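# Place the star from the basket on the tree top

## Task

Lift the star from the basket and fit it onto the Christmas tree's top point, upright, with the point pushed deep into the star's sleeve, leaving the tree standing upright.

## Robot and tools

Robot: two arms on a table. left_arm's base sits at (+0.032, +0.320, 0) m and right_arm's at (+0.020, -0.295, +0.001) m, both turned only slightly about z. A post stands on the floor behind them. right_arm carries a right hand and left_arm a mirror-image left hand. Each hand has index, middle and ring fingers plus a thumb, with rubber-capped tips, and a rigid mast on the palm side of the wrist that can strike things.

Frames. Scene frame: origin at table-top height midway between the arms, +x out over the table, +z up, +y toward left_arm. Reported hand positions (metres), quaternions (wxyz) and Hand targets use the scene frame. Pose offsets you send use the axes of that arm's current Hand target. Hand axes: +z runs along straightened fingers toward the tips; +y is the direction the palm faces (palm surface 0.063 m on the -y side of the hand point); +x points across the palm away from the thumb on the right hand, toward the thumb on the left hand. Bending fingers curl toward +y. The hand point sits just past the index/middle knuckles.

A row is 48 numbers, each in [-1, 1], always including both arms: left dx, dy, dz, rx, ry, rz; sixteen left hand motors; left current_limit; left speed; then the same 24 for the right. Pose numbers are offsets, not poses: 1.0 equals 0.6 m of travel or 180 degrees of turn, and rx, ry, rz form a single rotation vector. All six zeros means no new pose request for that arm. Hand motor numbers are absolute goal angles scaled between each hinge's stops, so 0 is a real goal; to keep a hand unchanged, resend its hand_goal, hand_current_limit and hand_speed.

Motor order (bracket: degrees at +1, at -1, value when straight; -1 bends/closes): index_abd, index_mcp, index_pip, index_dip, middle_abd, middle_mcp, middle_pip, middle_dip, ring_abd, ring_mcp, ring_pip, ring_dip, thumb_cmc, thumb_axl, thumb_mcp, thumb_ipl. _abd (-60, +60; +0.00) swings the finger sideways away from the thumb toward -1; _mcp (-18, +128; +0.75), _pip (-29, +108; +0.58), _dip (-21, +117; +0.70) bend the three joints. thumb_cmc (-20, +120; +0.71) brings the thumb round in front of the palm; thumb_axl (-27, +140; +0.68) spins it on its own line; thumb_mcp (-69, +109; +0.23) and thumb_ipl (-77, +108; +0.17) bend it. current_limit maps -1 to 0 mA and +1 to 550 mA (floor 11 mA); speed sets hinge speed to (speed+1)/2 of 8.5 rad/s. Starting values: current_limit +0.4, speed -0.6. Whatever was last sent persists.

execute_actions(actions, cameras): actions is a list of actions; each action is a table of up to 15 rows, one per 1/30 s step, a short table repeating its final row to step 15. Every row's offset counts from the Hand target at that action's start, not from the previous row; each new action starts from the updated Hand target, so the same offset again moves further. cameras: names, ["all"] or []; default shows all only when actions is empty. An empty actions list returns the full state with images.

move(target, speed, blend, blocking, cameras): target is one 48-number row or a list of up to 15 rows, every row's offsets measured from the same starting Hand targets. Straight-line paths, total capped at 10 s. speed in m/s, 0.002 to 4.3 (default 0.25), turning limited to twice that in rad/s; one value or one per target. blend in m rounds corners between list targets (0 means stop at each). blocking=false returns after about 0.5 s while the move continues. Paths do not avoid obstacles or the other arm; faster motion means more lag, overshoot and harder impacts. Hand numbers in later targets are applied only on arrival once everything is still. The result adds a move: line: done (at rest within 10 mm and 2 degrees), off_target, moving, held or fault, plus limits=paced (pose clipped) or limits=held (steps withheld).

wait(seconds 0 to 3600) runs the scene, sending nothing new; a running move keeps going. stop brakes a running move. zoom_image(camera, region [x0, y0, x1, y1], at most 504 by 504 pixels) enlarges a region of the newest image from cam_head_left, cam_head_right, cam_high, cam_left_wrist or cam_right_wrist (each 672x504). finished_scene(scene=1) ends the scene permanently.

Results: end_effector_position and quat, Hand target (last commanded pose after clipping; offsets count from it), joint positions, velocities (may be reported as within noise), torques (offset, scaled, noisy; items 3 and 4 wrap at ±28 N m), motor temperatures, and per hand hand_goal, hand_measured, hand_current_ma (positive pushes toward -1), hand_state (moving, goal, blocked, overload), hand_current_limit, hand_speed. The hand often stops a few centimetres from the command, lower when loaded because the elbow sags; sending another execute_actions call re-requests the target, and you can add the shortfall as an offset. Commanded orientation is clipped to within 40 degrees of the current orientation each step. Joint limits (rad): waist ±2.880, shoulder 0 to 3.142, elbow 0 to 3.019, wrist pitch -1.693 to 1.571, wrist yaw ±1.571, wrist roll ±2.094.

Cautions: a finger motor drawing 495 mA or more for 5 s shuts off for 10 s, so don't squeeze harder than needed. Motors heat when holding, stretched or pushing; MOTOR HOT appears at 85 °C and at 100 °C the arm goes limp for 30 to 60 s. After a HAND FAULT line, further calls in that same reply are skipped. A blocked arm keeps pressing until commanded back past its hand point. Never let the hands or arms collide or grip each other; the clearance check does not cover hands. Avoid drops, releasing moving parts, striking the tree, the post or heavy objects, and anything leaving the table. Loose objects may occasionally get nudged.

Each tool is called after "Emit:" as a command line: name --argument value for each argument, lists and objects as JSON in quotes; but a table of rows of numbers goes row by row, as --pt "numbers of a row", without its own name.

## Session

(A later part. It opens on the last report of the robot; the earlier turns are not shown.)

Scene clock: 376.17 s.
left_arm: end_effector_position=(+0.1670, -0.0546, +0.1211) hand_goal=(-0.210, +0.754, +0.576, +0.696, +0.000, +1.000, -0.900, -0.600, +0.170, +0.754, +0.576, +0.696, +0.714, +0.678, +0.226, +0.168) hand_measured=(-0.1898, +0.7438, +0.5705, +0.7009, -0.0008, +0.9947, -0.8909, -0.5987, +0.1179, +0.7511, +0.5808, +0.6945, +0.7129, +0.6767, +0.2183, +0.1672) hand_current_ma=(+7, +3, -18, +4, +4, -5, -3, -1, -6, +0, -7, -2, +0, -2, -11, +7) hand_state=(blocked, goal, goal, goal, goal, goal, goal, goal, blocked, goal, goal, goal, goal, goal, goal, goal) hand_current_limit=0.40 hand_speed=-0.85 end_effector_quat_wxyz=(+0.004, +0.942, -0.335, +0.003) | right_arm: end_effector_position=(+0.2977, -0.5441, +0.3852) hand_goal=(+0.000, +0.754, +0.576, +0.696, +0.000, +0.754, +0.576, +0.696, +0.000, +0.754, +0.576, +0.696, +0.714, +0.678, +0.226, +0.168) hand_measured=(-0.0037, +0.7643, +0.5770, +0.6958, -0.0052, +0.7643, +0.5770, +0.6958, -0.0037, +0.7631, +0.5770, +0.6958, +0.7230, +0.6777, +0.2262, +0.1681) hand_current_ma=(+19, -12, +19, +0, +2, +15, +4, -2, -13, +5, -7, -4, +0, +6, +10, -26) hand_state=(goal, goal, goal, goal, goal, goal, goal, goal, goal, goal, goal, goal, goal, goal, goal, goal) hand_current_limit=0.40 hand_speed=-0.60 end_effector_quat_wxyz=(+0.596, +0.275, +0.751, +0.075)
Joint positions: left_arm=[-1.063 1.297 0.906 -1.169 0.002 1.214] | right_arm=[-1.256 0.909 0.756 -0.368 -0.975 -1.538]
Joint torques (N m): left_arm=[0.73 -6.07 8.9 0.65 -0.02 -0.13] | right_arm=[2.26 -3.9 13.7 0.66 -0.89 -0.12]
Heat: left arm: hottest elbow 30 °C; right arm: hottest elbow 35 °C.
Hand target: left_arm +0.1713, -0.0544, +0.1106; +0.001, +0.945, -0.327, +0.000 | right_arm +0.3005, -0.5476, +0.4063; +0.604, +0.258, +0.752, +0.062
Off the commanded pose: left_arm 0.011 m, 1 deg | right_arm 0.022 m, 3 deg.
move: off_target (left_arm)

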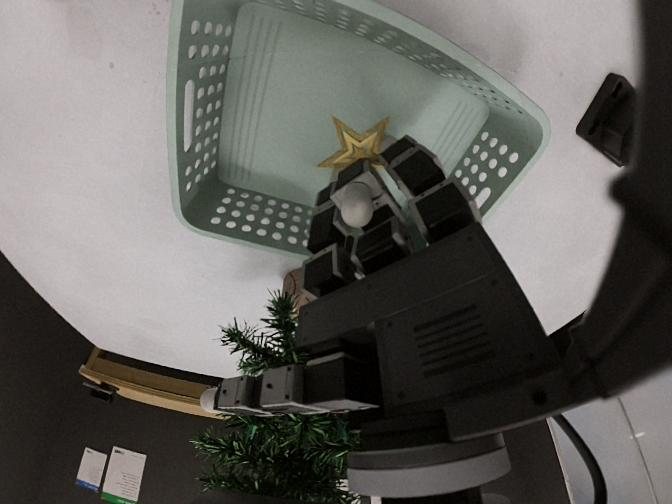

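Emit:
move --target '[0,0,0,0,0,0,-0.24,0.754,0.576,0.696,0,1,-0.9,-0.6,0.2,0.754,0.576,0.696,0.714,0.678,0.226,0.168,0.4,-0.85,0,0,0,0,0,0,0,0.754,0.576,0.696,0,0.754,0.576,0.696,0,0.754,0.576,0.696,0.714,0.678,0.226,0.168,0.4,-0.6]' --speed 0.03 --cameras '["cam_left_wrist"]'

Emit:
zoom_image --camera "cam_left_wrist" --region '[315, 112, 395, 192]'

Scene clock: 377.73 s.
left_arm: end_effector_position=(+0.1669, -0.0546, +0.1211) hand_goal=(-0.240, +0.754, +0.576, +0.696, +0.000, +1.000, -0.900, -0.600, +0.200, +0.754, +0.576, +0.696, +0.714, +0.678, +0.226, +0.168) hand_measured=(-0.2147, +0.7426, +0.5705, +0.6996, +0.0007, +0.9947, -0.8909, -0.5987, +0.1179, +0.7498, +0.5808, +0.6958, +0.7129, +0.6767, +0.2163, +0.1691) hand_current_ma=(+11, +15, -8, -1, +7, +5, -7, +0, -18, -3, -3, -10, +5, -4, -7, -1) hand_state=(blocked, goal, goal, goal, goal, goal, goal, goal, blocked, goal, goal, goal, goal, goal, goal, goal) hand_current_limit=0.40 hand_speed=-0.85 end_effector_quat_wxyz=(+0.004, +0.942, -0.335, +0.003) | right_arm: end_effector_position=(+0.2977, -0.5441, +0.3852) hand_goal=(+0.000, +0.754, +0.576, +0.696, +0.000, +0.754, +0.576, +0.696, +0.000, +0.754, +0.576, +0.696, +0.714, +0.678, +0.226, +0.168) hand_measured=(-0.0037, +0.7643, +0.5770, +0.6958, -0.0052, +0.7643, +0.5770, +0.6958, -0.0037, +0.7631, +0.5770, +0.6958, +0.7230, +0.6777, +0.2262, +0.1681) hand_current_ma=(+20, +19, +25, -4, -9, +12, +25, -16, -5, -8, +2, -13, +18, +4, +4, -2) hand_state=(goal, goal, goal, goal, goal, goal, goal, goal, goal, goal, goal, goal, goal, goal, goal, goal) hand_current_limit=0.40 hand_speed=-0.60 end_effector_quat_wxyz=(+0.596, +0.275, +0.751, +0.075)
Joint positions: left_arm=[-1.063 1.297 0.906 -1.169 0.002 1.214] | right_arm=[-1.256 0.909 0.756 -0.368 -0.975 -1.538]
Joint torques (N m): left_arm=[0.73 -6.3 8.94 0.73 -0.03 -0.13] | right_arm=[2.2 -3.9 13.74 0.66 -0.89 -0.12]
Heat: left arm: hottest elbow 30 °C; right arm: hottest elbow 35 °C.
Hand target: left_arm +0.1712, -0.0544, +0.1106; +0.001, +0.945, -0.327, +0.000 | right_arm +0.3005, -0.5476, +0.4063; +0.604, +0.258, +0.752, +0.062
Off the commanded pose: left_arm 0.011 m, 1 deg | right_arm 0.022 m, 3 deg.
move: done

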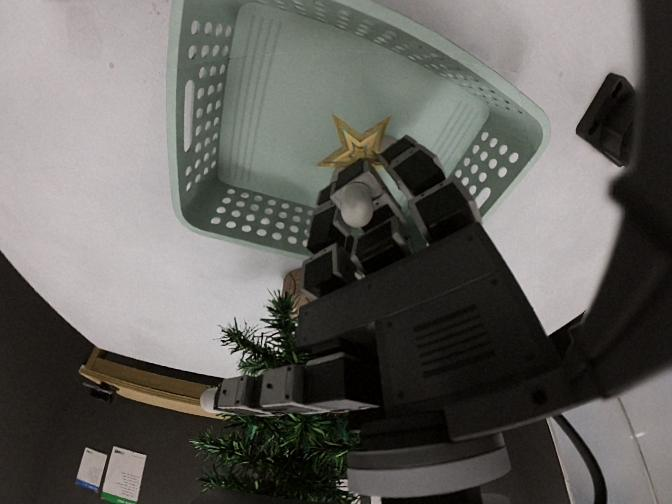

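Scaled by 6.300 from the camera's image (finer frame: 960x720).

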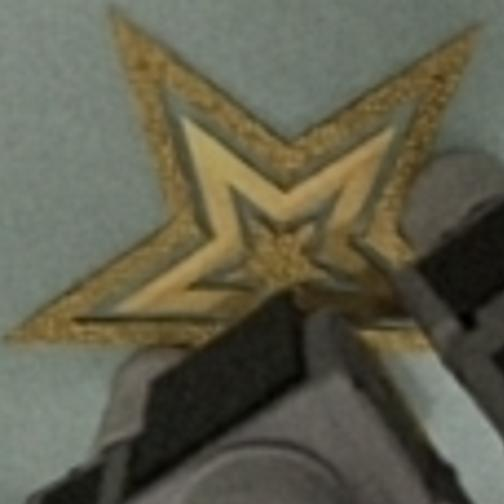

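Emit:
move --target '[0,0,0,0,0,0,-0.26,0.754,0.576,0.696,0,1,-0.9,-0.6,0.26,0.754,0.576,0.696,0.714,0.678,0.226,0.168,0.4,-0.85,0,0,0,0,0,0,0,0.754,0.576,0.696,0,0.754,0.576,0.696,0,0.754,0.576,0.696,0.714,0.678,0.226,0.168,0.4,-0.6]' --speed 0.03 --cameras '["cam_left_wrist"]'

Emit:
zoom_image --camera "cam_left_wrist" --region '[315, 112, 395, 192]'

Scene clock: 379.93 s.
left_arm: end_effector_position=(+0.1668, -0.0547, +0.1212) hand_goal=(-0.260, +0.754, +0.576, +0.696, +0.000, +1.000, -0.900, -0.600, +0.260, +0.754, +0.576, +0.696, +0.714, +0.678, +0.226, +0.168) hand_measured=(-0.2293, +0.7438, +0.5718, +0.6996, +0.0007, +0.9947, -0.8922, -0.5974, +0.1208, +0.7511, +0.5847, +0.6971, +0.7117, +0.6777, +0.2173, +0.1681) hand_current_ma=(+11, +8, -15, +3, +6, +1, -1, +1, -27, -5, -6, -3, +4, -1, -8, +5) hand_state=(blocked, goal, goal, goal, goal, goal, goal, goal, blocked, goal, goal, goal, goal, goal, goal, goal) hand_current_limit=0.40 hand_speed=-0.85 end_effector_quat_wxyz=(+0.005, +0.942, -0.335, +0.003) | right_arm: end_effector_position=(+0.2977, -0.5441, +0.3852) hand_goal=(+0.000, +0.754, +0.576, +0.696, +0.000, +0.754, +0.576, +0.696, +0.000, +0.754, +0.576, +0.696, +0.714, +0.678, +0.226, +0.168) hand_measured=(-0.0037, +0.7643, +0.5770, +0.6958, -0.0052, +0.7643, +0.5770, +0.6958, -0.0037, +0.7631, +0.5770, +0.6958, +0.7230, +0.6777, +0.2262, +0.1681) hand_current_ma=(+10, +19, +4, +19, +3, +20, +11, -15, +10, -6, -1, +8, +3, +1, +12, -22) hand_state=(goal, goal, goal, goal, goal, goal, goal, goal, goal, goal, goal, goal, goal, goal, goal, goal) hand_current_limit=0.40 hand_speed=-0.60 end_effector_quat_wxyz=(+0.596, +0.275, +0.751, +0.075)
Joint positions: left_arm=[-1.063 1.297 0.906 -1.169 0.003 1.214] | right_arm=[-1.256 0.909 0.756 -0.368 -0.975 -1.538]
Joint torques (N m): left_arm=[0.79 -6.3 8.91 0.59 -0.08 -0.13] | right_arm=[2.32 -3.84 13.72 0.65 -0.88 -0.12]
Heat: left arm: hottest elbow 29 °C; right arm: hottest elbow 35 °C.
Hand target: left_arm +0.1713, -0.0543, +0.1106; +0.001, +0.945, -0.327, +0.000 | right_arm +0.3005, -0.5476, +0.4063; +0.604, +0.258, +0.752, +0.062
Off the commanded pose: left_arm 0.011 m, 1 deg | right_arm 0.022 m, 3 deg.
move: done

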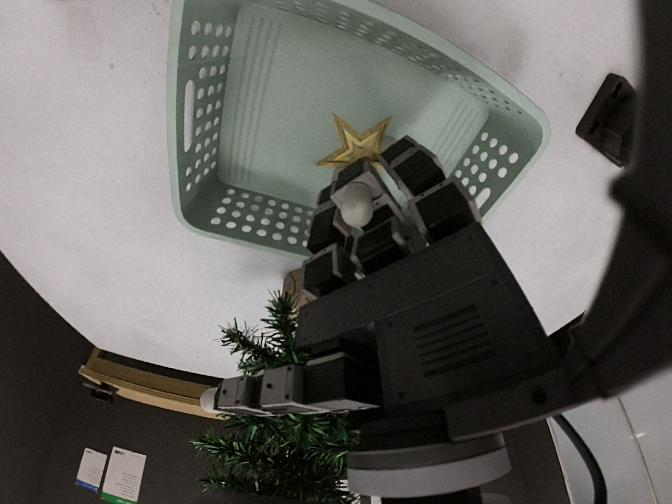

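Scaled by 6.300 from the camera's image (finer frame: 960x720).

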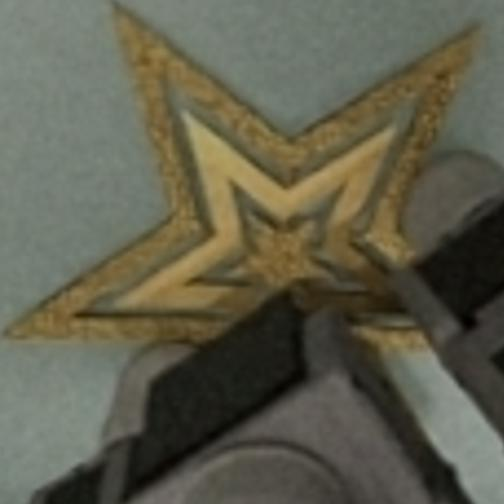

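Emit:
move --target '[0,0,-0.006,0,0,0,-0.26,0.754,0.576,0.696,0,1,-0.9,-0.6,0.28,0.754,0.576,0.696,0.714,0.678,0.226,0.168,0.4,-0.85,0,0,0,0,0,0,0,0.754,0.576,0.696,0,0.754,0.576,0.696,0,0.754,0.576,0.696,0.714,0.678,0.226,0.168,0.4,-0.6]' --speed 0.03 --cameras '["cam_left_wrist"]'

Emit:
zoom_image --camera "cam_left_wrist" --region '[315, 112, 395, 192]'

Scene clock: 383.63 s.
left_arm: end_effector_position=(+0.1667, -0.0547, +0.1212) hand_goal=(-0.260, +0.754, +0.576, +0.696, +0.000, +1.000, -0.900, -0.600, +0.280, +0.754, +0.576, +0.696, +0.714, +0.678, +0.226, +0.168) hand_measured=(-0.2308, +0.7438, +0.5718, +0.6996, -0.0008, +0.9935, -0.8909, -0.5974, +0.1208, +0.7511, +0.5847, +0.6983, +0.7129, +0.6777, +0.2183, +0.1672) hand_current_ma=(+8, +6, -5, +2, +9, -2, +0, +5, -45, -2, +1, -5, +7, -5, -15, -2) hand_state=(blocked, goal, goal, goal, goal, goal, goal, goal, blocked, goal, goal, goal, goal, goal, goal, goal) hand_current_limit=0.40 hand_speed=-0.85 end_effector_quat_wxyz=(+0.005, +0.942, -0.335, +0.003) | right_arm: end_effector_position=(+0.2977, -0.5441, +0.3852) hand_goal=(+0.000, +0.754, +0.576, +0.696, +0.000, +0.754, +0.576, +0.696, +0.000, +0.754, +0.576, +0.696, +0.714, +0.678, +0.226, +0.168) hand_measured=(-0.0037, +0.7643, +0.5770, +0.6958, -0.0037, +0.7643, +0.5770, +0.6958, -0.0037, +0.7631, +0.5770, +0.6958, +0.7230, +0.6767, +0.2262, +0.1681) hand_current_ma=(+8, +4, +5, -9, +3, +21, +20, +5, +13, +2, -7, +1, -2, +8, -4, -8) hand_state=(goal, goal, goal, goal, goal, goal, goal, goal, goal, goal, goal, goal, goal, goal, goal, goal) hand_current_limit=0.40 hand_speed=-0.60 end_effector_quat_wxyz=(+0.596, +0.275, +0.751, +0.075)
Joint positions: left_arm=[-1.063 1.297 0.906 -1.169 0.004 1.214] | right_arm=[-1.256 0.909 0.756 -0.368 -0.975 -1.538]
Joint torques (N m): left_arm=[0.79 -6.53 9.51 0.29 -0.09 -0.12] | right_arm=[2.2 -3.9 13.7 0.65 -0.88 -0.12]
Heat: left arm: hottest elbow 29 °C; right arm: hottest elbow 35 °C.
Hand target: left_arm +0.1713, -0.0543, +0.1142; +0.001, +0.945, -0.327, +0.000 | right_arm +0.3005, -0.5476, +0.4063; +0.604, +0.258, +0.752, +0.062
Off the commanded pose: left_arm 0.008 m, 1 deg | right_arm 0.022 m, 3 deg.
move: done

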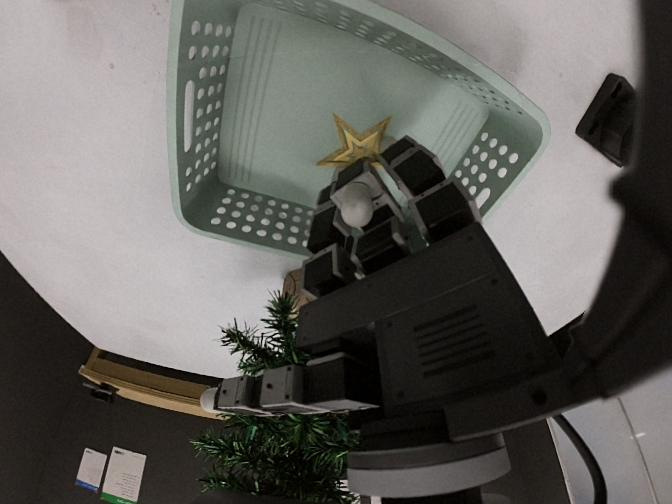

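Scaled by 6.300 from the camera's image (finer frame: 960x720).

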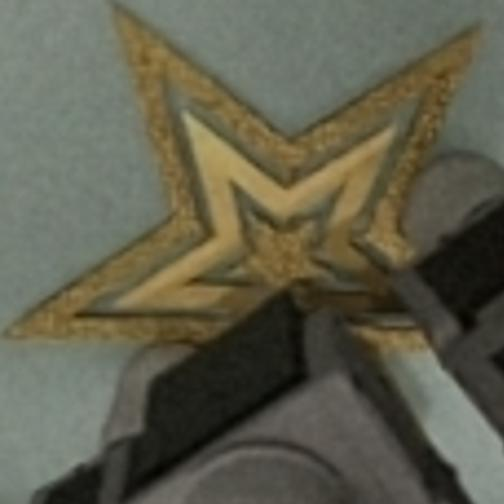

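Emit:
move --target '[0,0,-0.001,0,0,0,-0.27,0.754,0.576,0.696,0,1,-0.9,-0.6,0.35,0.754,0.576,0.696,0.714,0.678,0.226,0.168,0.4,-0.85,0,0,0,0,0,0,0,0.754,0.576,0.696,0,0.754,0.576,0.696,0,0.754,0.576,0.696,0.714,0.678,0.226,0.168,0.4,-0.6]' --speed 0.03 --cameras '["cam_left_wrist"]'

Emit:
zoom_image --camera "cam_left_wrist" --region '[315, 112, 395, 192]'

Scene clock: 385.60 s.
left_arm: end_effector_position=(+0.1665, -0.0548, +0.1213) hand_goal=(-0.270, +0.754, +0.576, +0.696, +0.000, +1.000, -0.900, -0.600, +0.350, +0.754, +0.576, +0.696, +0.714, +0.678, +0.226, +0.168) hand_measured=(-0.2396, +0.7438, +0.5718, +0.6983, -0.0008, +0.9947, -0.8909, -0.5974, +0.1267, +0.7511, +0.5847, +0.7047, +0.7117, +0.6777, +0.2183, +0.1672) hand_current_ma=(+13, +8, -8, +2, +9, -2, -1, -2, -82, -5, +3, -7, +3, -4, -10, +6) hand_state=(blocked, goal, goal, goal, goal, goal, goal, goal, blocked, goal, goal, goal, goal, goal, goal, goal) hand_current_limit=0.40 hand_speed=-0.85 end_effector_quat_wxyz=(+0.005, +0.942, -0.335, +0.002) | right_arm: end_effector_position=(+0.2977, -0.5441, +0.3852) hand_goal=(+0.000, +0.754, +0.576, +0.696, +0.000, +0.754, +0.576, +0.696, +0.000, +0.754, +0.576, +0.696, +0.714, +0.678, +0.226, +0.168) hand_measured=(-0.0037, +0.7643, +0.5757, +0.6958, -0.0037, +0.7643, +0.5770, +0.6958, -0.0037, +0.7631, +0.5770, +0.6958, +0.7230, +0.6777, +0.2262, +0.1681) hand_current_ma=(+0, +3, +6, -6, +4, +12, +19, +9, +24, -10, -13, -7, +4, +13, +15, +8) hand_state=(goal, goal, goal, goal, goal, goal, goal, goal, goal, goal, goal, goal, goal, goal, goal, goal) hand_current_limit=0.40 hand_speed=-0.60 end_effector_quat_wxyz=(+0.596, +0.275, +0.751, +0.075)
Joint positions: left_arm=[-1.063 1.297 0.906 -1.169 0.005 1.214] | right_arm=[-1.256 0.909 0.756 -0.368 -0.975 -1.538]
Joint torques (N m): left_arm=[0.85 -6.53 9.58 0.25 -0.13 -0.15] | right_arm=[2.26 -3.96 13.72 0.68 -0.88 -0.12]
Heat: left arm: hottest elbow 29 °C; right arm: hottest elbow 35 °C.
Hand target: left_arm +0.1713, -0.0543, +0.1148; +0.001, +0.945, -0.327, +0.000 | right_arm +0.3005, -0.5476, +0.4063; +0.604, +0.258, +0.752, +0.062
Off the commanded pose: left_arm 0.008 m, 1 deg | right_arm 0.022 m, 3 deg.
move: done

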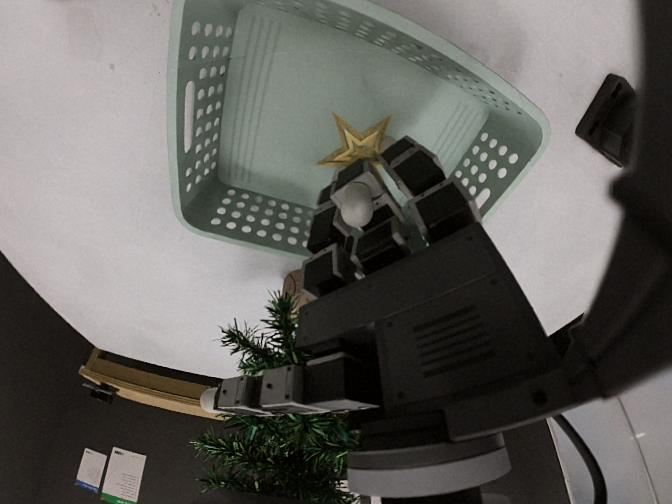

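Scaled by 6.300 from the camera's image (finer frame: 960x720).

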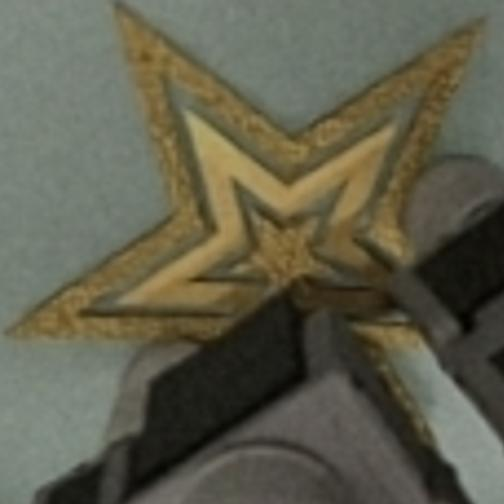

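Emit:
move --target '[0,0,-0.04,0,0,0,-0.29,0.754,0.576,0.696,0,1,-0.9,-0.6,0.35,0.754,0.576,0.696,0.714,0.678,0.226,0.168,0.4,-0.85,0,0,0,0,0,0,0,0.754,0.576,0.696,0,0.754,0.576,0.696,0,0.754,0.576,0.696,0.714,0.678,0.226,0.168,0.4,-0.6]' --speed 0.03 --cameras '["cam_left_wrist"]'

Emit:
zoom_image --camera "cam_left_wrist" --region '[315, 112, 395, 192]'

Scene clock: 389.80 s.
left_arm: end_effector_position=(+0.1604, -0.0437, +0.1209) hand_goal=(-0.290, +0.754, +0.576, +0.696, +0.000, +1.000, -0.900, -0.600, +0.350, +0.754, +0.576, +0.696, +0.714, +0.678, +0.226, +0.168) hand_measured=(-0.2616, +0.7426, +0.5705, +0.7009, -0.0008, +0.9947, -0.8897, -0.5974, +0.3303, +0.7511, +0.5770, +0.6971, +0.7129, +0.6767, +0.2173, +0.1672) hand_current_ma=(+11, +12, -17, +6, +8, +4, -8, +1, +3, -7, -7, -9, +9, -5, -19, +5) hand_state=(blocked, goal, goal, goal, goal, goal, goal, goal, goal, goal, goal, goal, goal, goal, goal, goal) hand_current_limit=0.40 hand_speed=-0.85 end_effector_quat_wxyz=(-0.011, +0.942, -0.335, -0.015) | right_arm: end_effector_position=(+0.2977, -0.5441, +0.3852) hand_goal=(+0.000, +0.754, +0.576, +0.696, +0.000, +0.754, +0.576, +0.696, +0.000, +0.754, +0.576, +0.696, +0.714, +0.678, +0.226, +0.168) hand_measured=(-0.0037, +0.7643, +0.5770, +0.6958, -0.0037, +0.7643, +0.5757, +0.6958, -0.0037, +0.7631, +0.5770, +0.6958, +0.7230, +0.6777, +0.2262, +0.1681) hand_current_ma=(-5, +3, +5, +5, -7, +3, +3, -11, +30, +5, +10, +11, +6, +0, +6, -10) hand_state=(goal, goal, goal, goal, goal, goal, goal, goal, goal, goal, goal, goal, goal, goal, goal, goal) hand_current_limit=0.40 hand_speed=-0.60 end_effector_quat_wxyz=(+0.596, +0.275, +0.751, +0.075)
Joint positions: left_arm=[-1.063 1.292 0.907 -1.223 0.003 1.214] | right_arm=[-1.256 0.909 0.756 -0.368 -0.975 -1.538]
Joint velocities: left_arm=[within noise] | right_arm=[-0.005 0.005 -0.007 0.046 -0.007 -0.051]
Joint torques (N m): left_arm=[0.97 -7.77 13.34 -0.43 -0.05 -0.12] | right_arm=[2.32 -4.01 13.74 0.66 -0.88 -0.12]
Heat: left arm: hottest elbow 29 °C; right arm: hottest elbow 35 °C.
Hand target: left_arm +0.1713, -0.0543, +0.1388; +0.001, +0.945, -0.327, +0.000 | right_arm +0.3005, -0.5476, +0.4063; +0.604, +0.258, +0.752, +0.062
Off the commanded pose: left_arm 0.023 m, 2 deg | right_arm 0.022 m, 3 deg.
move: off_target (left_arm)

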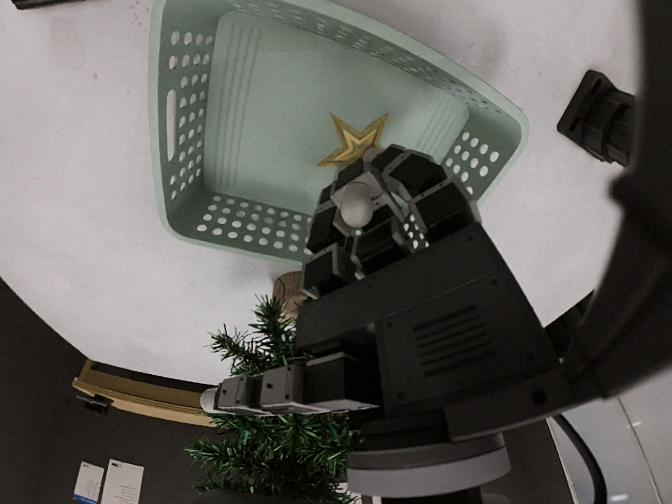

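Scaled by 6.300 from the camera's image (finer frame: 960x720).

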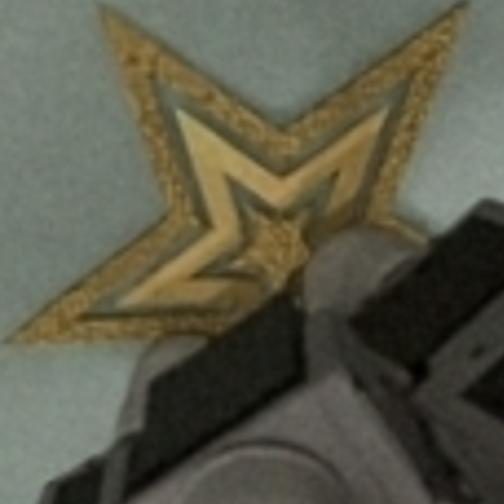

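Emit:
move --pt "0 0 -0.05 0 0 0 -0.05 0.754 0.576 0.696 0 1 -0.9 -0.6 0.05 0.754 0.576 0.696 0.714 0.678 0.226 0.168 0.4 -0.6 0 0 0 0 0 0 0 0.754 0.576 0.696 0 0.754 0.576 0.696 0 0.754 0.576 0.696 0.714 0.678 0.226 0.168 0.4 -0.6" --pt "0 0 0.03 0 0 0 -0.05 0.754 0.576 0.696 0 1 -0.9 -0.6 0.05 0.754 0.576 0.696 0.714 0.678 0.226 0.168 0.4 -0.6 0 0 0 0 0 0 0 0.754 0.576 0.696 0 0.754 0.576 0.696 0 0.754 0.576 0.696 0.714 0.678 0.226 0.168 0.4 -0.6" --speed 0.05 --cameras '["cam_left_wrist"]'

Emit:
zoom_image --camera "cam_left_wrist" --region '[315, 112, 395, 192]'

Scene clock: 402.20 s.
left_arm: end_effector_position=(+0.1662, -0.0536, +0.1257) hand_goal=(-0.050, +0.754, +0.576, +0.696, +0.000, +1.000, -0.900, -0.600, +0.050, +0.754, +0.576, +0.696, +0.714, +0.678, +0.226, +0.168) hand_measured=(-0.0521, +0.7438, +0.5705, +0.7009, +0.0007, +0.9947, -0.8897, -0.5987, +0.0505, +0.7511, +0.5795, +0.6958, +0.7142, +0.6777, +0.2173, +0.1681) hand_current_ma=(+8, +12, -3, -3, +8, +1, -7, +4, +6, -4, -9, -2, +7, -4, -6, -2) hand_state=(goal, goal, goal, goal, goal, goal, goal, goal, goal, goal, goal, goal, goal, goal, goal, goal) hand_current_limit=0.40 hand_speed=-0.60 end_effector_quat_wxyz=(+0.002, +0.942, -0.335, +0.000) | right_arm: end_effector_position=(+0.2977, -0.5441, +0.3852) hand_goal=(+0.000, +0.754, +0.576, +0.696, +0.000, +0.754, +0.576, +0.696, +0.000, +0.754, +0.576, +0.696, +0.714, +0.678, +0.226, +0.168) hand_measured=(-0.0037, +0.7643, +0.5770, +0.6958, -0.0037, +0.7643, +0.5770, +0.6958, -0.0037, +0.7631, +0.5770, +0.6958, +0.7230, +0.6777, +0.2262, +0.1672) hand_current_ma=(+5, +15, +4, +17, +9, +8, +5, -6, +7, -23, -6, +10, +7, -15, +3, +9) hand_state=(goal, goal, goal, goal, goal, goal, goal, goal, goal, goal, goal, goal, goal, goal, goal, goal) hand_current_limit=0.40 hand_speed=-0.60 end_effector_quat_wxyz=(+0.596, +0.275, +0.751, +0.075)
Joint positions: left_arm=[-1.063 1.293 0.916 -1.192 0.003 1.214] | right_arm=[-1.256 0.909 0.756 -0.368 -0.975 -1.538]
Joint torques (N m): left_arm=[0.97 -6.65 9.7 0.43 -0.06 -0.14] | right_arm=[2.26 -3.78 13.71 0.68 -0.88 -0.12]
Heat: left arm: hottest elbow 30 °C; right arm: hottest elbow 35 °C.
Hand target: left_arm +0.1713, -0.0544, +0.1208; +0.001, +0.945, -0.327, +0.000 | right_arm +0.3005, -0.5476, +0.4063; +0.604, +0.258, +0.752, +0.062
Off the commanded pose: left_arm 0.007 m, 1 deg | right_arm 0.022 m, 3 deg.
move: done

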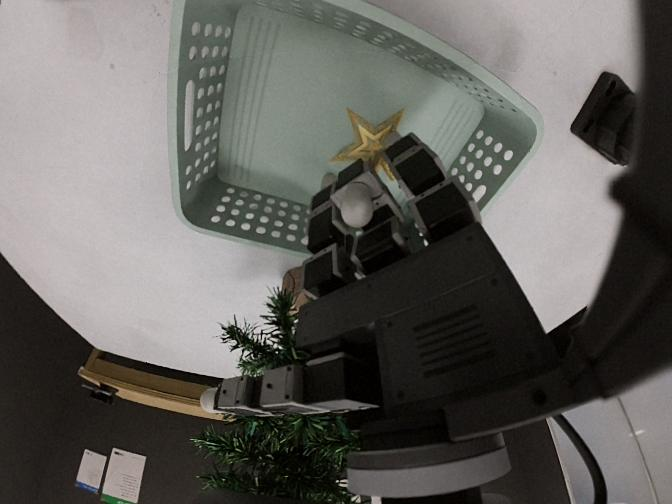

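Scaled by 6.300 from the camera's image (finer frame: 960x720).

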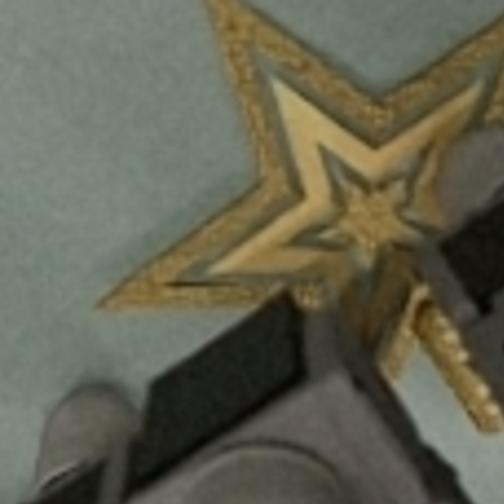

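Emit:
move --pt "-0.04 0.0052 -0.05 0 0 0 -0.05 0.754 0.576 0.696 0 1 -0.9 -0.6 0.05 0.754 0.576 0.696 0.714 0.678 0.226 0.168 0.4 -0.6 0 0 0 0 0 0 0 0.754 0.576 0.696 0 0.754 0.576 0.696 0 0.754 0.576 0.696 0.714 0.678 0.226 0.168 0.4 -0.6" --pt "-0.04 0.0052 0 0 0 0 -0.05 0.754 0.576 0.696 0 1 -0.9 -0.6 0.05 0.754 0.576 0.696 0.714 0.678 0.226 0.168 0.4 -0.6 0 0 0 0 0 0 0 0.754 0.576 0.696 0 0.754 0.576 0.696 0 0.754 0.576 0.696 0.714 0.678 0.226 0.168 0.4 -0.6" --speed 0.06 --cameras '["cam_left_wrist"]'

Emit:
zoom_image --camera "cam_left_wrist" --region '[315, 112, 395, 192]'

Scene clock: 407.47 s.
left_arm: end_effector_position=(+0.1527, -0.0389, +0.1249) hand_goal=(-0.050, +0.754, +0.576, +0.696, +0.000, +1.000, -0.900, -0.600, +0.050, +0.754, +0.576, +0.696, +0.714, +0.678, +0.226, +0.168) hand_measured=(-0.0535, +0.7426, +0.5718, +0.7022, +0.0007, +0.9947, -0.8922, -0.5987, +0.0520, +0.7511, +0.5757, +0.6958, +0.7129, +0.6777, +0.2173, +0.1681) hand_current_ma=(+7, +11, -5, +5, +5, +4, -9, +2, +8, -5, -3, -8, +8, -1, -13, +3) hand_state=(goal, goal, goal, goal, goal, goal, goal, goal, goal, goal, goal, goal, goal, goal, goal, goal) hand_current_limit=0.40 hand_speed=-0.60 end_effector_quat_wxyz=(+0.002, +0.945, -0.326, +0.001) | right_arm: end_effector_position=(+0.2977, -0.5441, +0.3852) hand_goal=(+0.000, +0.754, +0.576, +0.696, +0.000, +0.754, +0.576, +0.696, +0.000, +0.754, +0.576, +0.696, +0.714, +0.678, +0.226, +0.168) hand_measured=(-0.0037, +0.7643, +0.5770, +0.6958, -0.0052, +0.7643, +0.5770, +0.6958, -0.0037, +0.7631, +0.5770, +0.6958, +0.7217, +0.6767, +0.2262, +0.1681) hand_current_ma=(+4, +10, +11, +2, +1, +9, +11, -6, +5, -13, -1, +7, +13, +10, +17, +7) hand_state=(goal, goal, goal, goal, goal, goal, goal, goal, goal, goal, goal, goal, goal, goal, goal, goal) hand_current_limit=0.40 hand_speed=-0.60 end_effector_quat_wxyz=(+0.596, +0.275, +0.751, +0.075)
Joint positions: left_arm=[-1.079 1.236 0.865 -1.197 0.002 1.179] | right_arm=[-1.256 0.909 0.756 -0.368 -0.975 -1.538]
Joint torques (N m): left_arm=[-0.67 -5.77 9.74 0.32 -0.04 -0.14] | right_arm=[2.26 -3.84 13.75 0.65 -0.88 -0.13]
Heat: left arm: hottest elbow 30 °C; right arm: hottest elbow 36 °C.
Hand target: left_arm +0.1506, -0.0420, +0.1209; +0.001, +0.945, -0.327, +0.000 | right_arm +0.3005, -0.5476, +0.4063; +0.604, +0.258, +0.752, +0.062
Off the commanded pose: left_arm 0.006 m, 0 deg | right_arm 0.022 m, 3 deg.
move: done

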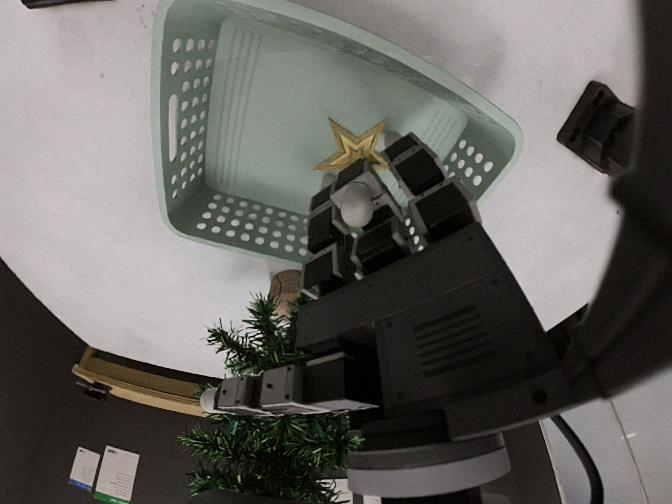

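Scaled by 6.300 from the camera's image (finer frame: 960x720).

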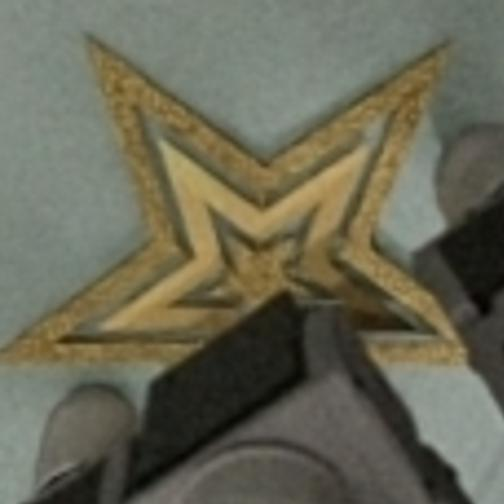

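Emit:
move --target '[0,-0.003,0.012,0,0,0,-0.05,0.754,0.576,0.696,0,1,-0.9,-0.6,0.05,0.754,0.576,0.696,0.714,0.678,0.226,0.168,0.4,-0.6,0,0,0,0,0,0,0,0.754,0.576,0.696,0,0.754,0.576,0.696,0,0.754,0.576,0.696,0.714,0.678,0.226,0.168,0.4,-0.6]' --speed 0.04 --cameras '["cam_left_wrist"]'

Emit:
zoom_image --camera "cam_left_wrist" --region '[315, 112, 395, 192]'

Scene clock: 411.80 s.
left_arm: end_effector_position=(+0.1529, -0.0395, +0.1218) hand_goal=(-0.050, +0.754, +0.576, +0.696, +0.000, +1.000, -0.900, -0.600, +0.050, +0.754, +0.576, +0.696, +0.714, +0.678, +0.226, +0.168) hand_measured=(-0.0521, +0.7426, +0.5705, +0.7009, +0.0007, +0.9947, -0.8922, -0.5987, +0.0549, +0.7511, +0.5821, +0.6971, +0.7129, +0.6777, +0.2173, +0.1681) hand_current_ma=(+7, +11, -11, +5, +3, +4, -9, +1, +1, -8, -9, -13, +1, -6, -6, +0) hand_state=(goal, goal, goal, goal, goal, goal, goal, goal, goal, goal, goal, goal, goal, goal, goal, goal) hand_current_limit=0.40 hand_speed=-0.60 end_effector_quat_wxyz=(+0.005, +0.945, -0.326, +0.003) | right_arm: end_effector_position=(+0.2977, -0.5441, +0.3852) hand_goal=(+0.000, +0.754, +0.576, +0.696, +0.000, +0.754, +0.576, +0.696, +0.000, +0.754, +0.576, +0.696, +0.714, +0.678, +0.226, +0.168) hand_measured=(-0.0037, +0.7643, +0.5770, +0.6958, -0.0052, +0.7643, +0.5770, +0.6958, -0.0037, +0.7631, +0.5770, +0.6958, +0.7230, +0.6767, +0.2252, +0.1681) hand_current_ma=(-2, +13, -7, +11, -6, +19, +1, -7, +17, -23, -12, -24, +1, +10, +12, +9) hand_state=(goal, goal, goal, goal, goal, goal, goal, goal, goal, goal, goal, goal, goal, goal, goal, goal) hand_current_limit=0.40 hand_speed=-0.60 end_effector_quat_wxyz=(+0.596, +0.275, +0.751, +0.075)
Joint positions: left_arm=[-1.079 1.237 0.856 -1.179 0.003 1.179] | right_arm=[-1.256 0.909 0.756 -0.368 -0.975 -1.538]
Joint torques (N m): left_arm=[-0.03 -5.66 9.32 0.53 -0.07 -0.09] | right_arm=[2.26 -3.78 13.72 0.66 -0.88 -0.12]
Heat: left arm: hottest elbow 30 °C; right arm: hottest elbow 36 °C.
Hand target: left_arm +0.1517, -0.0405, +0.1135; +0.001, +0.945, -0.327, +0.000 | right_arm +0.3005, -0.5476, +0.4063; +0.604, +0.258, +0.752, +0.062
Off the commanded pose: left_arm 0.008 m, 1 deg | right_arm 0.022 m, 3 deg.
move: done

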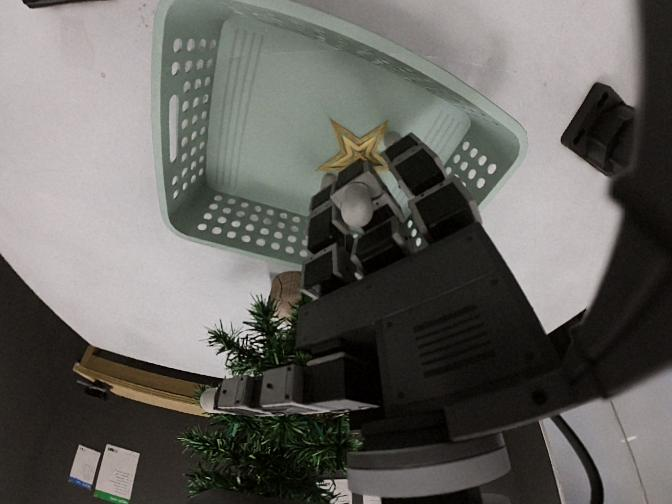

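Scaled by 6.300 from the camera's image (finer frame: 960x720).

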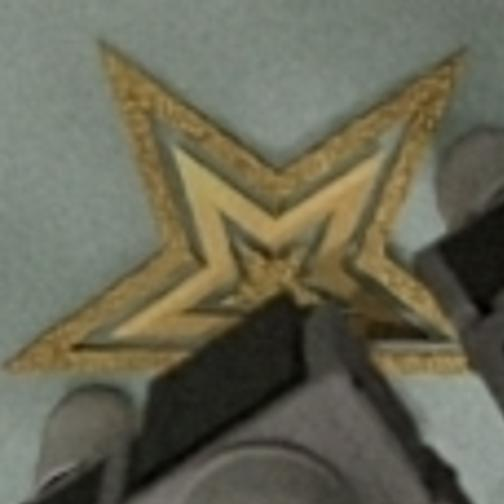

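Emit:
move --target '[0.016,0.0105,-0.0425,-0.0075,0.0115,0,-0.05,0.754,0.576,0.696,0,1,-0.9,-0.6,0.05,0.754,0.576,0.696,0.714,0.678,0.226,0.168,0.4,-0.6,0,0,0,0,0,0,0,0.754,0.576,0.696,0,0.754,0.576,0.696,0,0.754,0.576,0.696,0.714,0.678,0.226,0.168,0.4,-0.6]' --speed 0.02 --cameras '["cam_left_wrist"]'

Emit:
zoom_image --camera "cam_left_wrist" --region '[315, 112, 395, 192]'

Scene clock: 416.50 s.
left_arm: end_effector_position=(+0.1521, -0.0396, +0.1223) hand_goal=(-0.050, +0.754, +0.576, +0.696, +0.000, +1.000, -0.900, -0.600, +0.050, +0.754, +0.576, +0.696, +0.714, +0.678, +0.226, +0.168) hand_measured=(-0.0535, +0.7426, +0.5718, +0.7009, -0.0008, +0.9947, -0.8909, -0.5987, +0.0622, +0.7511, +0.5821, +0.7073, +0.7129, +0.6767, +0.2183, +0.1672) hand_current_ma=(+8, +14, -9, -3, +9, +3, +0, +0, +7, -5, -3, -4, -1, -2, -8, +5) hand_state=(goal, goal, goal, goal, goal, goal, goal, goal, goal, goal, goal, goal, goal, goal, goal, goal) hand_current_limit=0.40 hand_speed=-0.60 end_effector_quat_wxyz=(+0.006, +0.945, -0.326, +0.001) | right_arm: end_effector_position=(+0.2977, -0.5441, +0.3852) hand_goal=(+0.000, +0.754, +0.576, +0.696, +0.000, +0.754, +0.576, +0.696, +0.000, +0.754, +0.576, +0.696, +0.714, +0.678, +0.226, +0.168) hand_measured=(-0.0037, +0.7643, +0.5770, +0.6958, -0.0037, +0.7643, +0.5770, +0.6958, -0.0037, +0.7631, +0.5770, +0.6958, +0.7230, +0.6767, +0.2262, +0.1681) hand_current_ma=(+18, +2, +23, +6, -19, +13, +11, +8, -4, -3, -7, -5, +3, +2, +11, -9) hand_state=(goal, goal, goal, goal, goal, goal, goal, goal, goal, goal, goal, goal, goal, goal, goal, goal) hand_current_limit=0.40 hand_speed=-0.60 end_effector_quat_wxyz=(+0.596, +0.275, +0.751, +0.075)
Joint positions: left_arm=[-1.079 1.236 0.856 -1.18 0.007 1.179] | right_arm=[-1.256 0.909 0.756 -0.368 -0.975 -1.538]
Joint torques (N m): left_arm=[-0.38 -7 13.19 -0.31 0.09 -0.11] | right_arm=[2.26 -3.9 13.71 0.68 -0.88 -0.12]
Heat: left arm: hottest elbow 30 °C; right arm: hottest elbow 36 °C.
Hand target: left_arm +0.1554, -0.0514, +0.1390; +0.018, +0.945, -0.327, +0.013 | right_arm +0.3005, -0.5476, +0.4063; +0.604, +0.258, +0.752, +0.062
Off the commanded pose: left_arm 0.021 m, 2 deg | right_arm 0.022 m, 3 deg.
move: off_target (left_arm)

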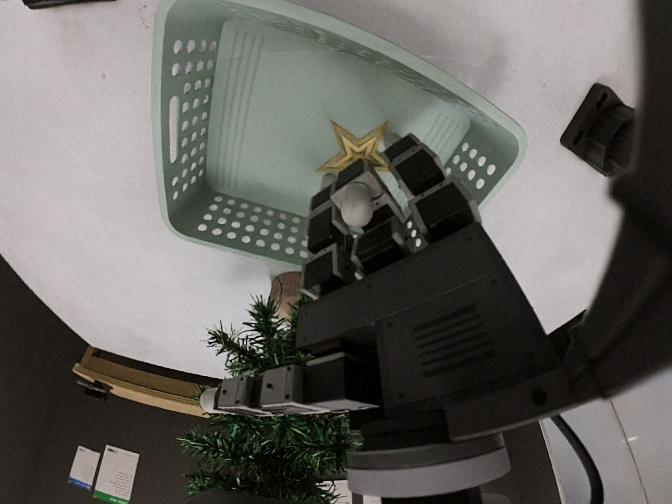

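Scaled by 6.300 from the camera's image (finer frame: 960x720).

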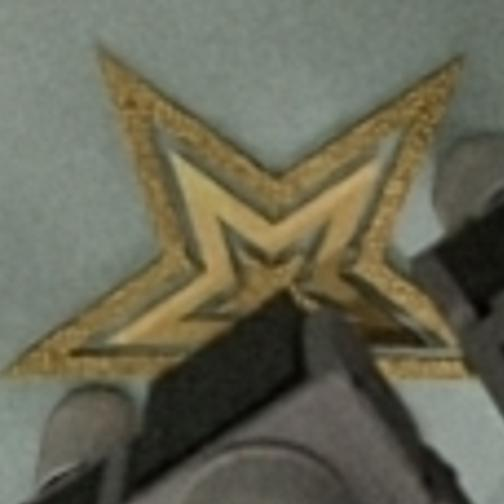

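Emit:
move --target '[-0.016,-0.0115,0.048,0.0075,-0.0115,0,-0.13,0.754,0.576,0.696,0,1,-0.9,-0.6,0.125,0.754,0.576,0.696,0.714,0.678,0.226,0.168,0.4,-0.8,0,0,0,0,0,0,0,0.754,0.576,0.696,0,0.754,0.576,0.696,0,0.754,0.576,0.696,0.714,0.678,0.226,0.168,0.4,-0.6]' --speed 0.03 --cameras '["cam_left_wrist"]'

Emit:
zoom_image --camera "cam_left_wrist" --region '[315, 112, 395, 192]'

Scene clock: 420.07 s.
left_arm: end_effector_position=(+0.1520, -0.0395, +0.1218) hand_goal=(-0.130, +0.754, +0.576, +0.696, +0.000, +1.000, -0.900, -0.600, +0.126, +0.754, +0.576, +0.696, +0.714, +0.678, +0.226, +0.168) hand_measured=(-0.1136, +0.7426, +0.5705, +0.7009, -0.0008, +0.9947, -0.8922, -0.5987, +0.0681, +0.7511, +0.5859, +0.7073, +0.7117, +0.6777, +0.2183, +0.1681) hand_current_ma=(+4, +7, -9, -6, +8, -4, -10, -3, -8, -2, -6, -6, +9, -7, -10, +6) hand_state=(goal, goal, goal, goal, goal, goal, goal, goal, blocked, goal, goal, goal, goal, goal, goal, goal) hand_current_limit=0.40 hand_speed=-0.80 end_effector_quat_wxyz=(+0.006, +0.945, -0.326, +0.001) | right_arm: end_effector_position=(+0.2977, -0.5441, +0.3852) hand_goal=(+0.000, +0.754, +0.576, +0.696, +0.000, +0.754, +0.576, +0.696, +0.000, +0.754, +0.576, +0.696, +0.714, +0.678, +0.226, +0.168) hand_measured=(-0.0037, +0.7643, +0.5770, +0.6958, -0.0052, +0.7643, +0.5770, +0.6958, -0.0037, +0.7631, +0.5757, +0.6958, +0.7230, +0.6767, +0.2262, +0.1681) hand_current_ma=(-9, +14, -1, +3, -17, -7, +6, +0, +15, -12, -13, -9, +15, -2, +13, +5) hand_state=(goal, goal, goal, goal, goal, goal, goal, goal, goal, goal, goal, goal, goal, goal, goal, goal) hand_current_limit=0.40 hand_speed=-0.60 end_effector_quat_wxyz=(+0.596, +0.275, +0.751, +0.075)
Joint positions: left_arm=[-1.079 1.237 0.855 -1.18 0.007 1.179] | right_arm=[-1.256 0.909 0.756 -0.368 -0.975 -1.538]
Joint torques (N m): left_arm=[-0.15 -5.07 8.81 0.92 -0.24 -0.07] | right_arm=[2.32 -3.84 13.7 0.68 -0.88 -0.12]
Heat: left arm: hottest elbow 30 °C; right arm: hottest elbow 36 °C.
Hand target: left_arm +0.1525, -0.0413, +0.1098; +0.001, +0.945, -0.327, +0.000 | right_arm +0.3005, -0.5476, +0.4063; +0.604, +0.258, +0.752, +0.062
Off the commanded pose: left_arm 0.012 m, 1 deg | right_arm 0.022 m, 3 deg.
move: off_target (left_arm)

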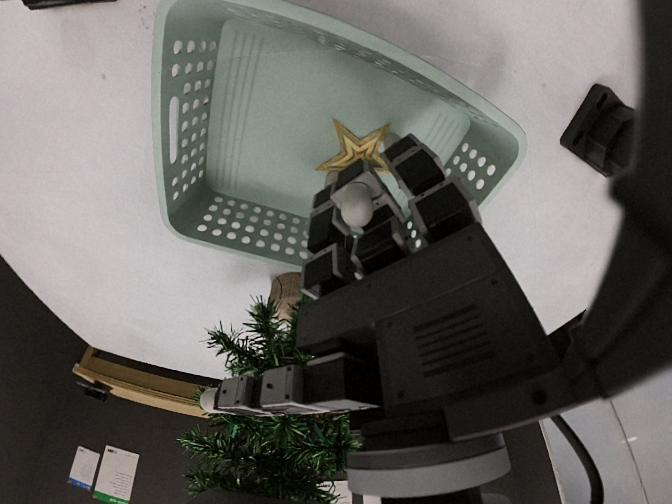

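Scaled by 6.300 from the camera's image (finer frame: 960x720).

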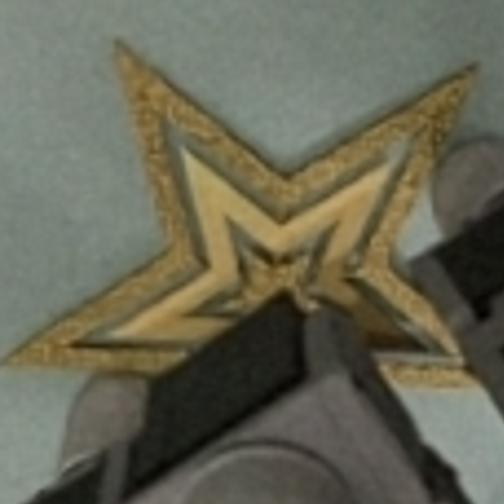

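Emit:
move --pt "0.0035 -0.0122 -0.065 0 0 0 -0.05 0.754 0.576 0.696 0 1 -0.9 -0.6 0.05 0.754 0.576 0.696 0.714 0.678 0.226 0.168 0.4 -0.6 0 0 0 0 0 0 0 0.754 0.576 0.696 0 0.754 0.576 0.696 0 0.754 0.576 0.696 0.714 0.678 0.226 0.168 0.4 -0.6" --pt "0.0035 -0.0122 -0.0128 0 0 0 -0.08 0.754 0.576 0.696 0 1 -0.9 -0.6 0.08 0.754 0.576 0.696 0.714 0.678 0.226 0.168 0.4 -0.6 0 0 0 0 0 0 0 0.754 0.576 0.696 0 0.754 0.576 0.696 0 0.754 0.576 0.696 0.714 0.678 0.226 0.168 0.4 -0.6" --speed 0.05 --cameras '["cam_left_wrist"]'

Emit:
zoom_image --camera "cam_left_wrist" --region '[315, 112, 395, 192]'

Scene clock: 427.57 s.
left_arm: end_effector_position=(+0.1537, -0.0370, +0.1218) hand_goal=(-0.080, +0.754, +0.576, +0.696, +0.000, +1.000, -0.900, -0.600, +0.080, +0.754, +0.576, +0.696, +0.714, +0.678, +0.226, +0.168) hand_measured=(-0.0638, +0.7366, +0.5693, +0.6958, -0.0066, +0.9947, -0.8909, -0.5987, +0.0549, +0.7498, +0.5782, +0.6945, +0.7129, +0.6777, +0.2183, +0.1672) hand_current_ma=(+10, +13, -5, +1, +8, -1, -11, +8, +12, -11, -5, -11, +3, -13, -15, -3) hand_state=(goal, goal, goal, goal, goal, goal, goal, goal, blocked, goal, goal, goal, goal, goal, goal, goal) hand_current_limit=0.40 hand_speed=-0.60 end_effector_quat_wxyz=(+0.002, +0.944, -0.329, +0.000) | right_arm: end_effector_position=(+0.2977, -0.5441, +0.3852) hand_goal=(+0.000, +0.754, +0.576, +0.696, +0.000, +0.754, +0.576, +0.696, +0.000, +0.754, +0.576, +0.696, +0.714, +0.678, +0.226, +0.168) hand_measured=(-0.0037, +0.7643, +0.5770, +0.6958, -0.0052, +0.7643, +0.5770, +0.6958, -0.0037, +0.7643, +0.5770, +0.6958, +0.7230, +0.6777, +0.2262, +0.1681) hand_current_ma=(-10, -9, +14, -3, +9, +16, -3, -6, +13, -16, -14, -4, +8, +6, -1, +1) hand_state=(goal, goal, goal, goal, goal, goal, goal, goal, goal, goal, goal, goal, goal, goal, goal, goal) hand_current_limit=0.40 hand_speed=-0.60 end_effector_quat_wxyz=(+0.596, +0.275, +0.751, +0.075)
Joint positions: left_arm=[-1.072 1.238 0.858 -1.188 0.002 1.191] | right_arm=[-1.256 0.909 0.756 -0.368 -0.975 -1.538]
Joint torques (N m): left_arm=[1.08 -5.83 9.73 0.39 -0.04 0.04] | right_arm=[2.14 -3.84 13.72 0.66 -0.88 -0.13]
Heat: left arm: hottest elbow 30 °C; right arm: hottest elbow 36 °C.
Hand target: left_arm +0.1586, -0.0369, +0.1176; +0.001, +0.945, -0.327, +0.000 | right_arm +0.3005, -0.5476, +0.4063; +0.604, +0.258, +0.752, +0.062
Off the commanded pose: left_arm 0.007 m, 0 deg | right_arm 0.022 m, 3 deg.
move: done

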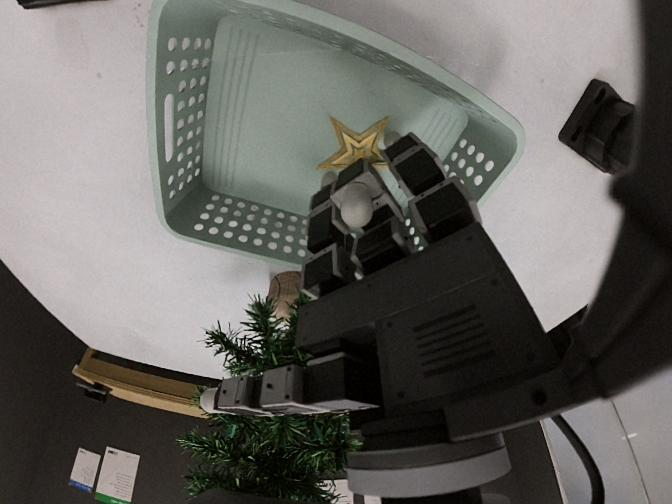

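Scaled by 6.300 from the camera's image (finer frame: 960x720).

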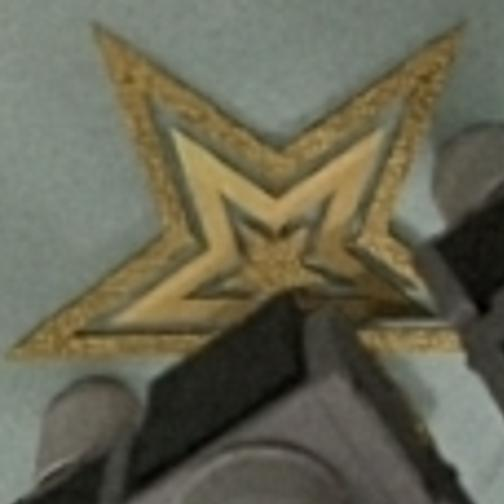

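Emit:
move --target '[0.0007,-0.0017,0.0,0,0,-0.014,-0.08,0.754,0.576,0.696,0,1,-0.9,-0.6,0.08,0.754,0.576,0.696,0.714,0.678,0.226,0.168,0.4,-0.6,0,0,0,0,0,0,0,0.754,0.576,0.696,0,0.754,0.576,0.696,0,0.754,0.576,0.696,0.714,0.678,0.226,0.168,0.4,-0.6]' --speed 0.05 --cameras '["cam_left_wrist"]'

Emit:
zoom_image --camera "cam_left_wrist" --region '[315, 112, 395, 192]'

Scene clock: 430.80 s.
left_arm: end_effector_position=(+0.1560, -0.0377, +0.1215) hand_goal=(-0.080, +0.754, +0.576, +0.696, +0.000, +1.000, -0.900, -0.600, +0.080, +0.754, +0.576, +0.696, +0.714, +0.678, +0.226, +0.168) hand_measured=(-0.0653, +0.7378, +0.5705, +0.6958, -0.0052, +0.9947, -0.8909, -0.5999, +0.0549, +0.7486, +0.5847, +0.7034, +0.7129, +0.6777, +0.2183, +0.1681) hand_current_ma=(+6, -3, -7, +2, +14, -4, -1, -2, +5, -8, +0, -6, +7, -7, -13, +6) hand_state=(goal, goal, goal, goal, goal, goal, goal, goal, blocked, goal, goal, goal, goal, goal, goal, goal) hand_current_limit=0.40 hand_speed=-0.60 end_effector_quat_wxyz=(+0.001, +0.949, -0.315, +0.000) | right_arm: end_effector_position=(+0.2977, -0.5441, +0.3852) hand_goal=(+0.000, +0.754, +0.576, +0.696, +0.000, +0.754, +0.576, +0.696, +0.000, +0.754, +0.576, +0.696, +0.714, +0.678, +0.226, +0.168) hand_measured=(-0.0037, +0.7643, +0.5770, +0.6958, -0.0052, +0.7655, +0.5770, +0.6958, -0.0037, +0.7631, +0.5770, +0.6958, +0.7230, +0.6777, +0.2262, +0.1681) hand_current_ma=(-5, +17, +1, +10, -14, +6, +7, -10, +17, -2, -1, +2, +6, +26, +19, -14) hand_state=(goal, goal, goal, goal, goal, goal, goal, goal, goal, goal, goal, goal, goal, goal, goal, goal) hand_current_limit=0.40 hand_speed=-0.60 end_effector_quat_wxyz=(+0.596, +0.275, +0.751, +0.075)
Joint positions: left_arm=[-1.072 1.238 0.857 -1.188 0.002 1.162] | right_arm=[-1.256 0.909 0.756 -0.368 -0.975 -1.538]
Joint torques (N m): left_arm=[0.67 -6.42 9.13 0.38 -0.05 -0.14] | right_arm=[2.14 -3.84 13.72 0.65 -0.88 -0.12]
Heat: left arm: hottest elbow 30 °C; right arm: hottest elbow 36 °C.
Hand target: left_arm +0.1596, -0.0363, +0.1176; +0.001, +0.952, -0.306, +0.000 | right_arm +0.3005, -0.5476, +0.4063; +0.604, +0.258, +0.752, +0.062
Off the commanded pose: left_arm 0.005 m, 1 deg | right_arm 0.022 m, 3 deg.
move: done

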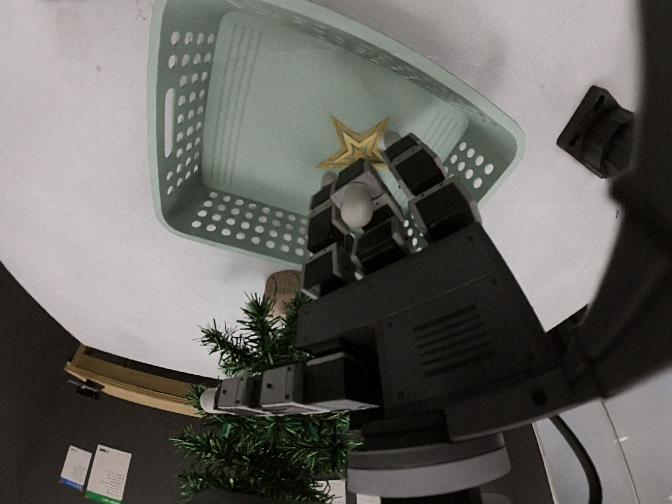

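Scaled by 6.300 from the camera's image (finer frame: 960x720).

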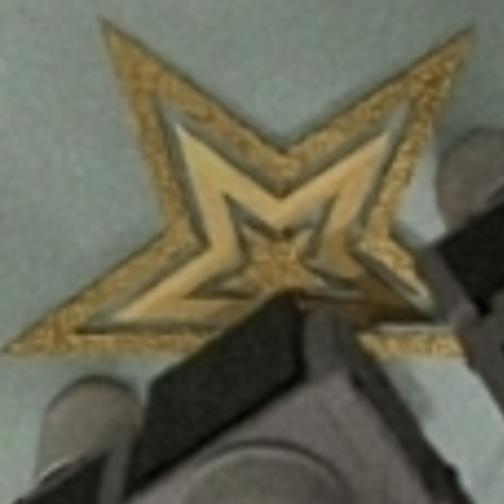

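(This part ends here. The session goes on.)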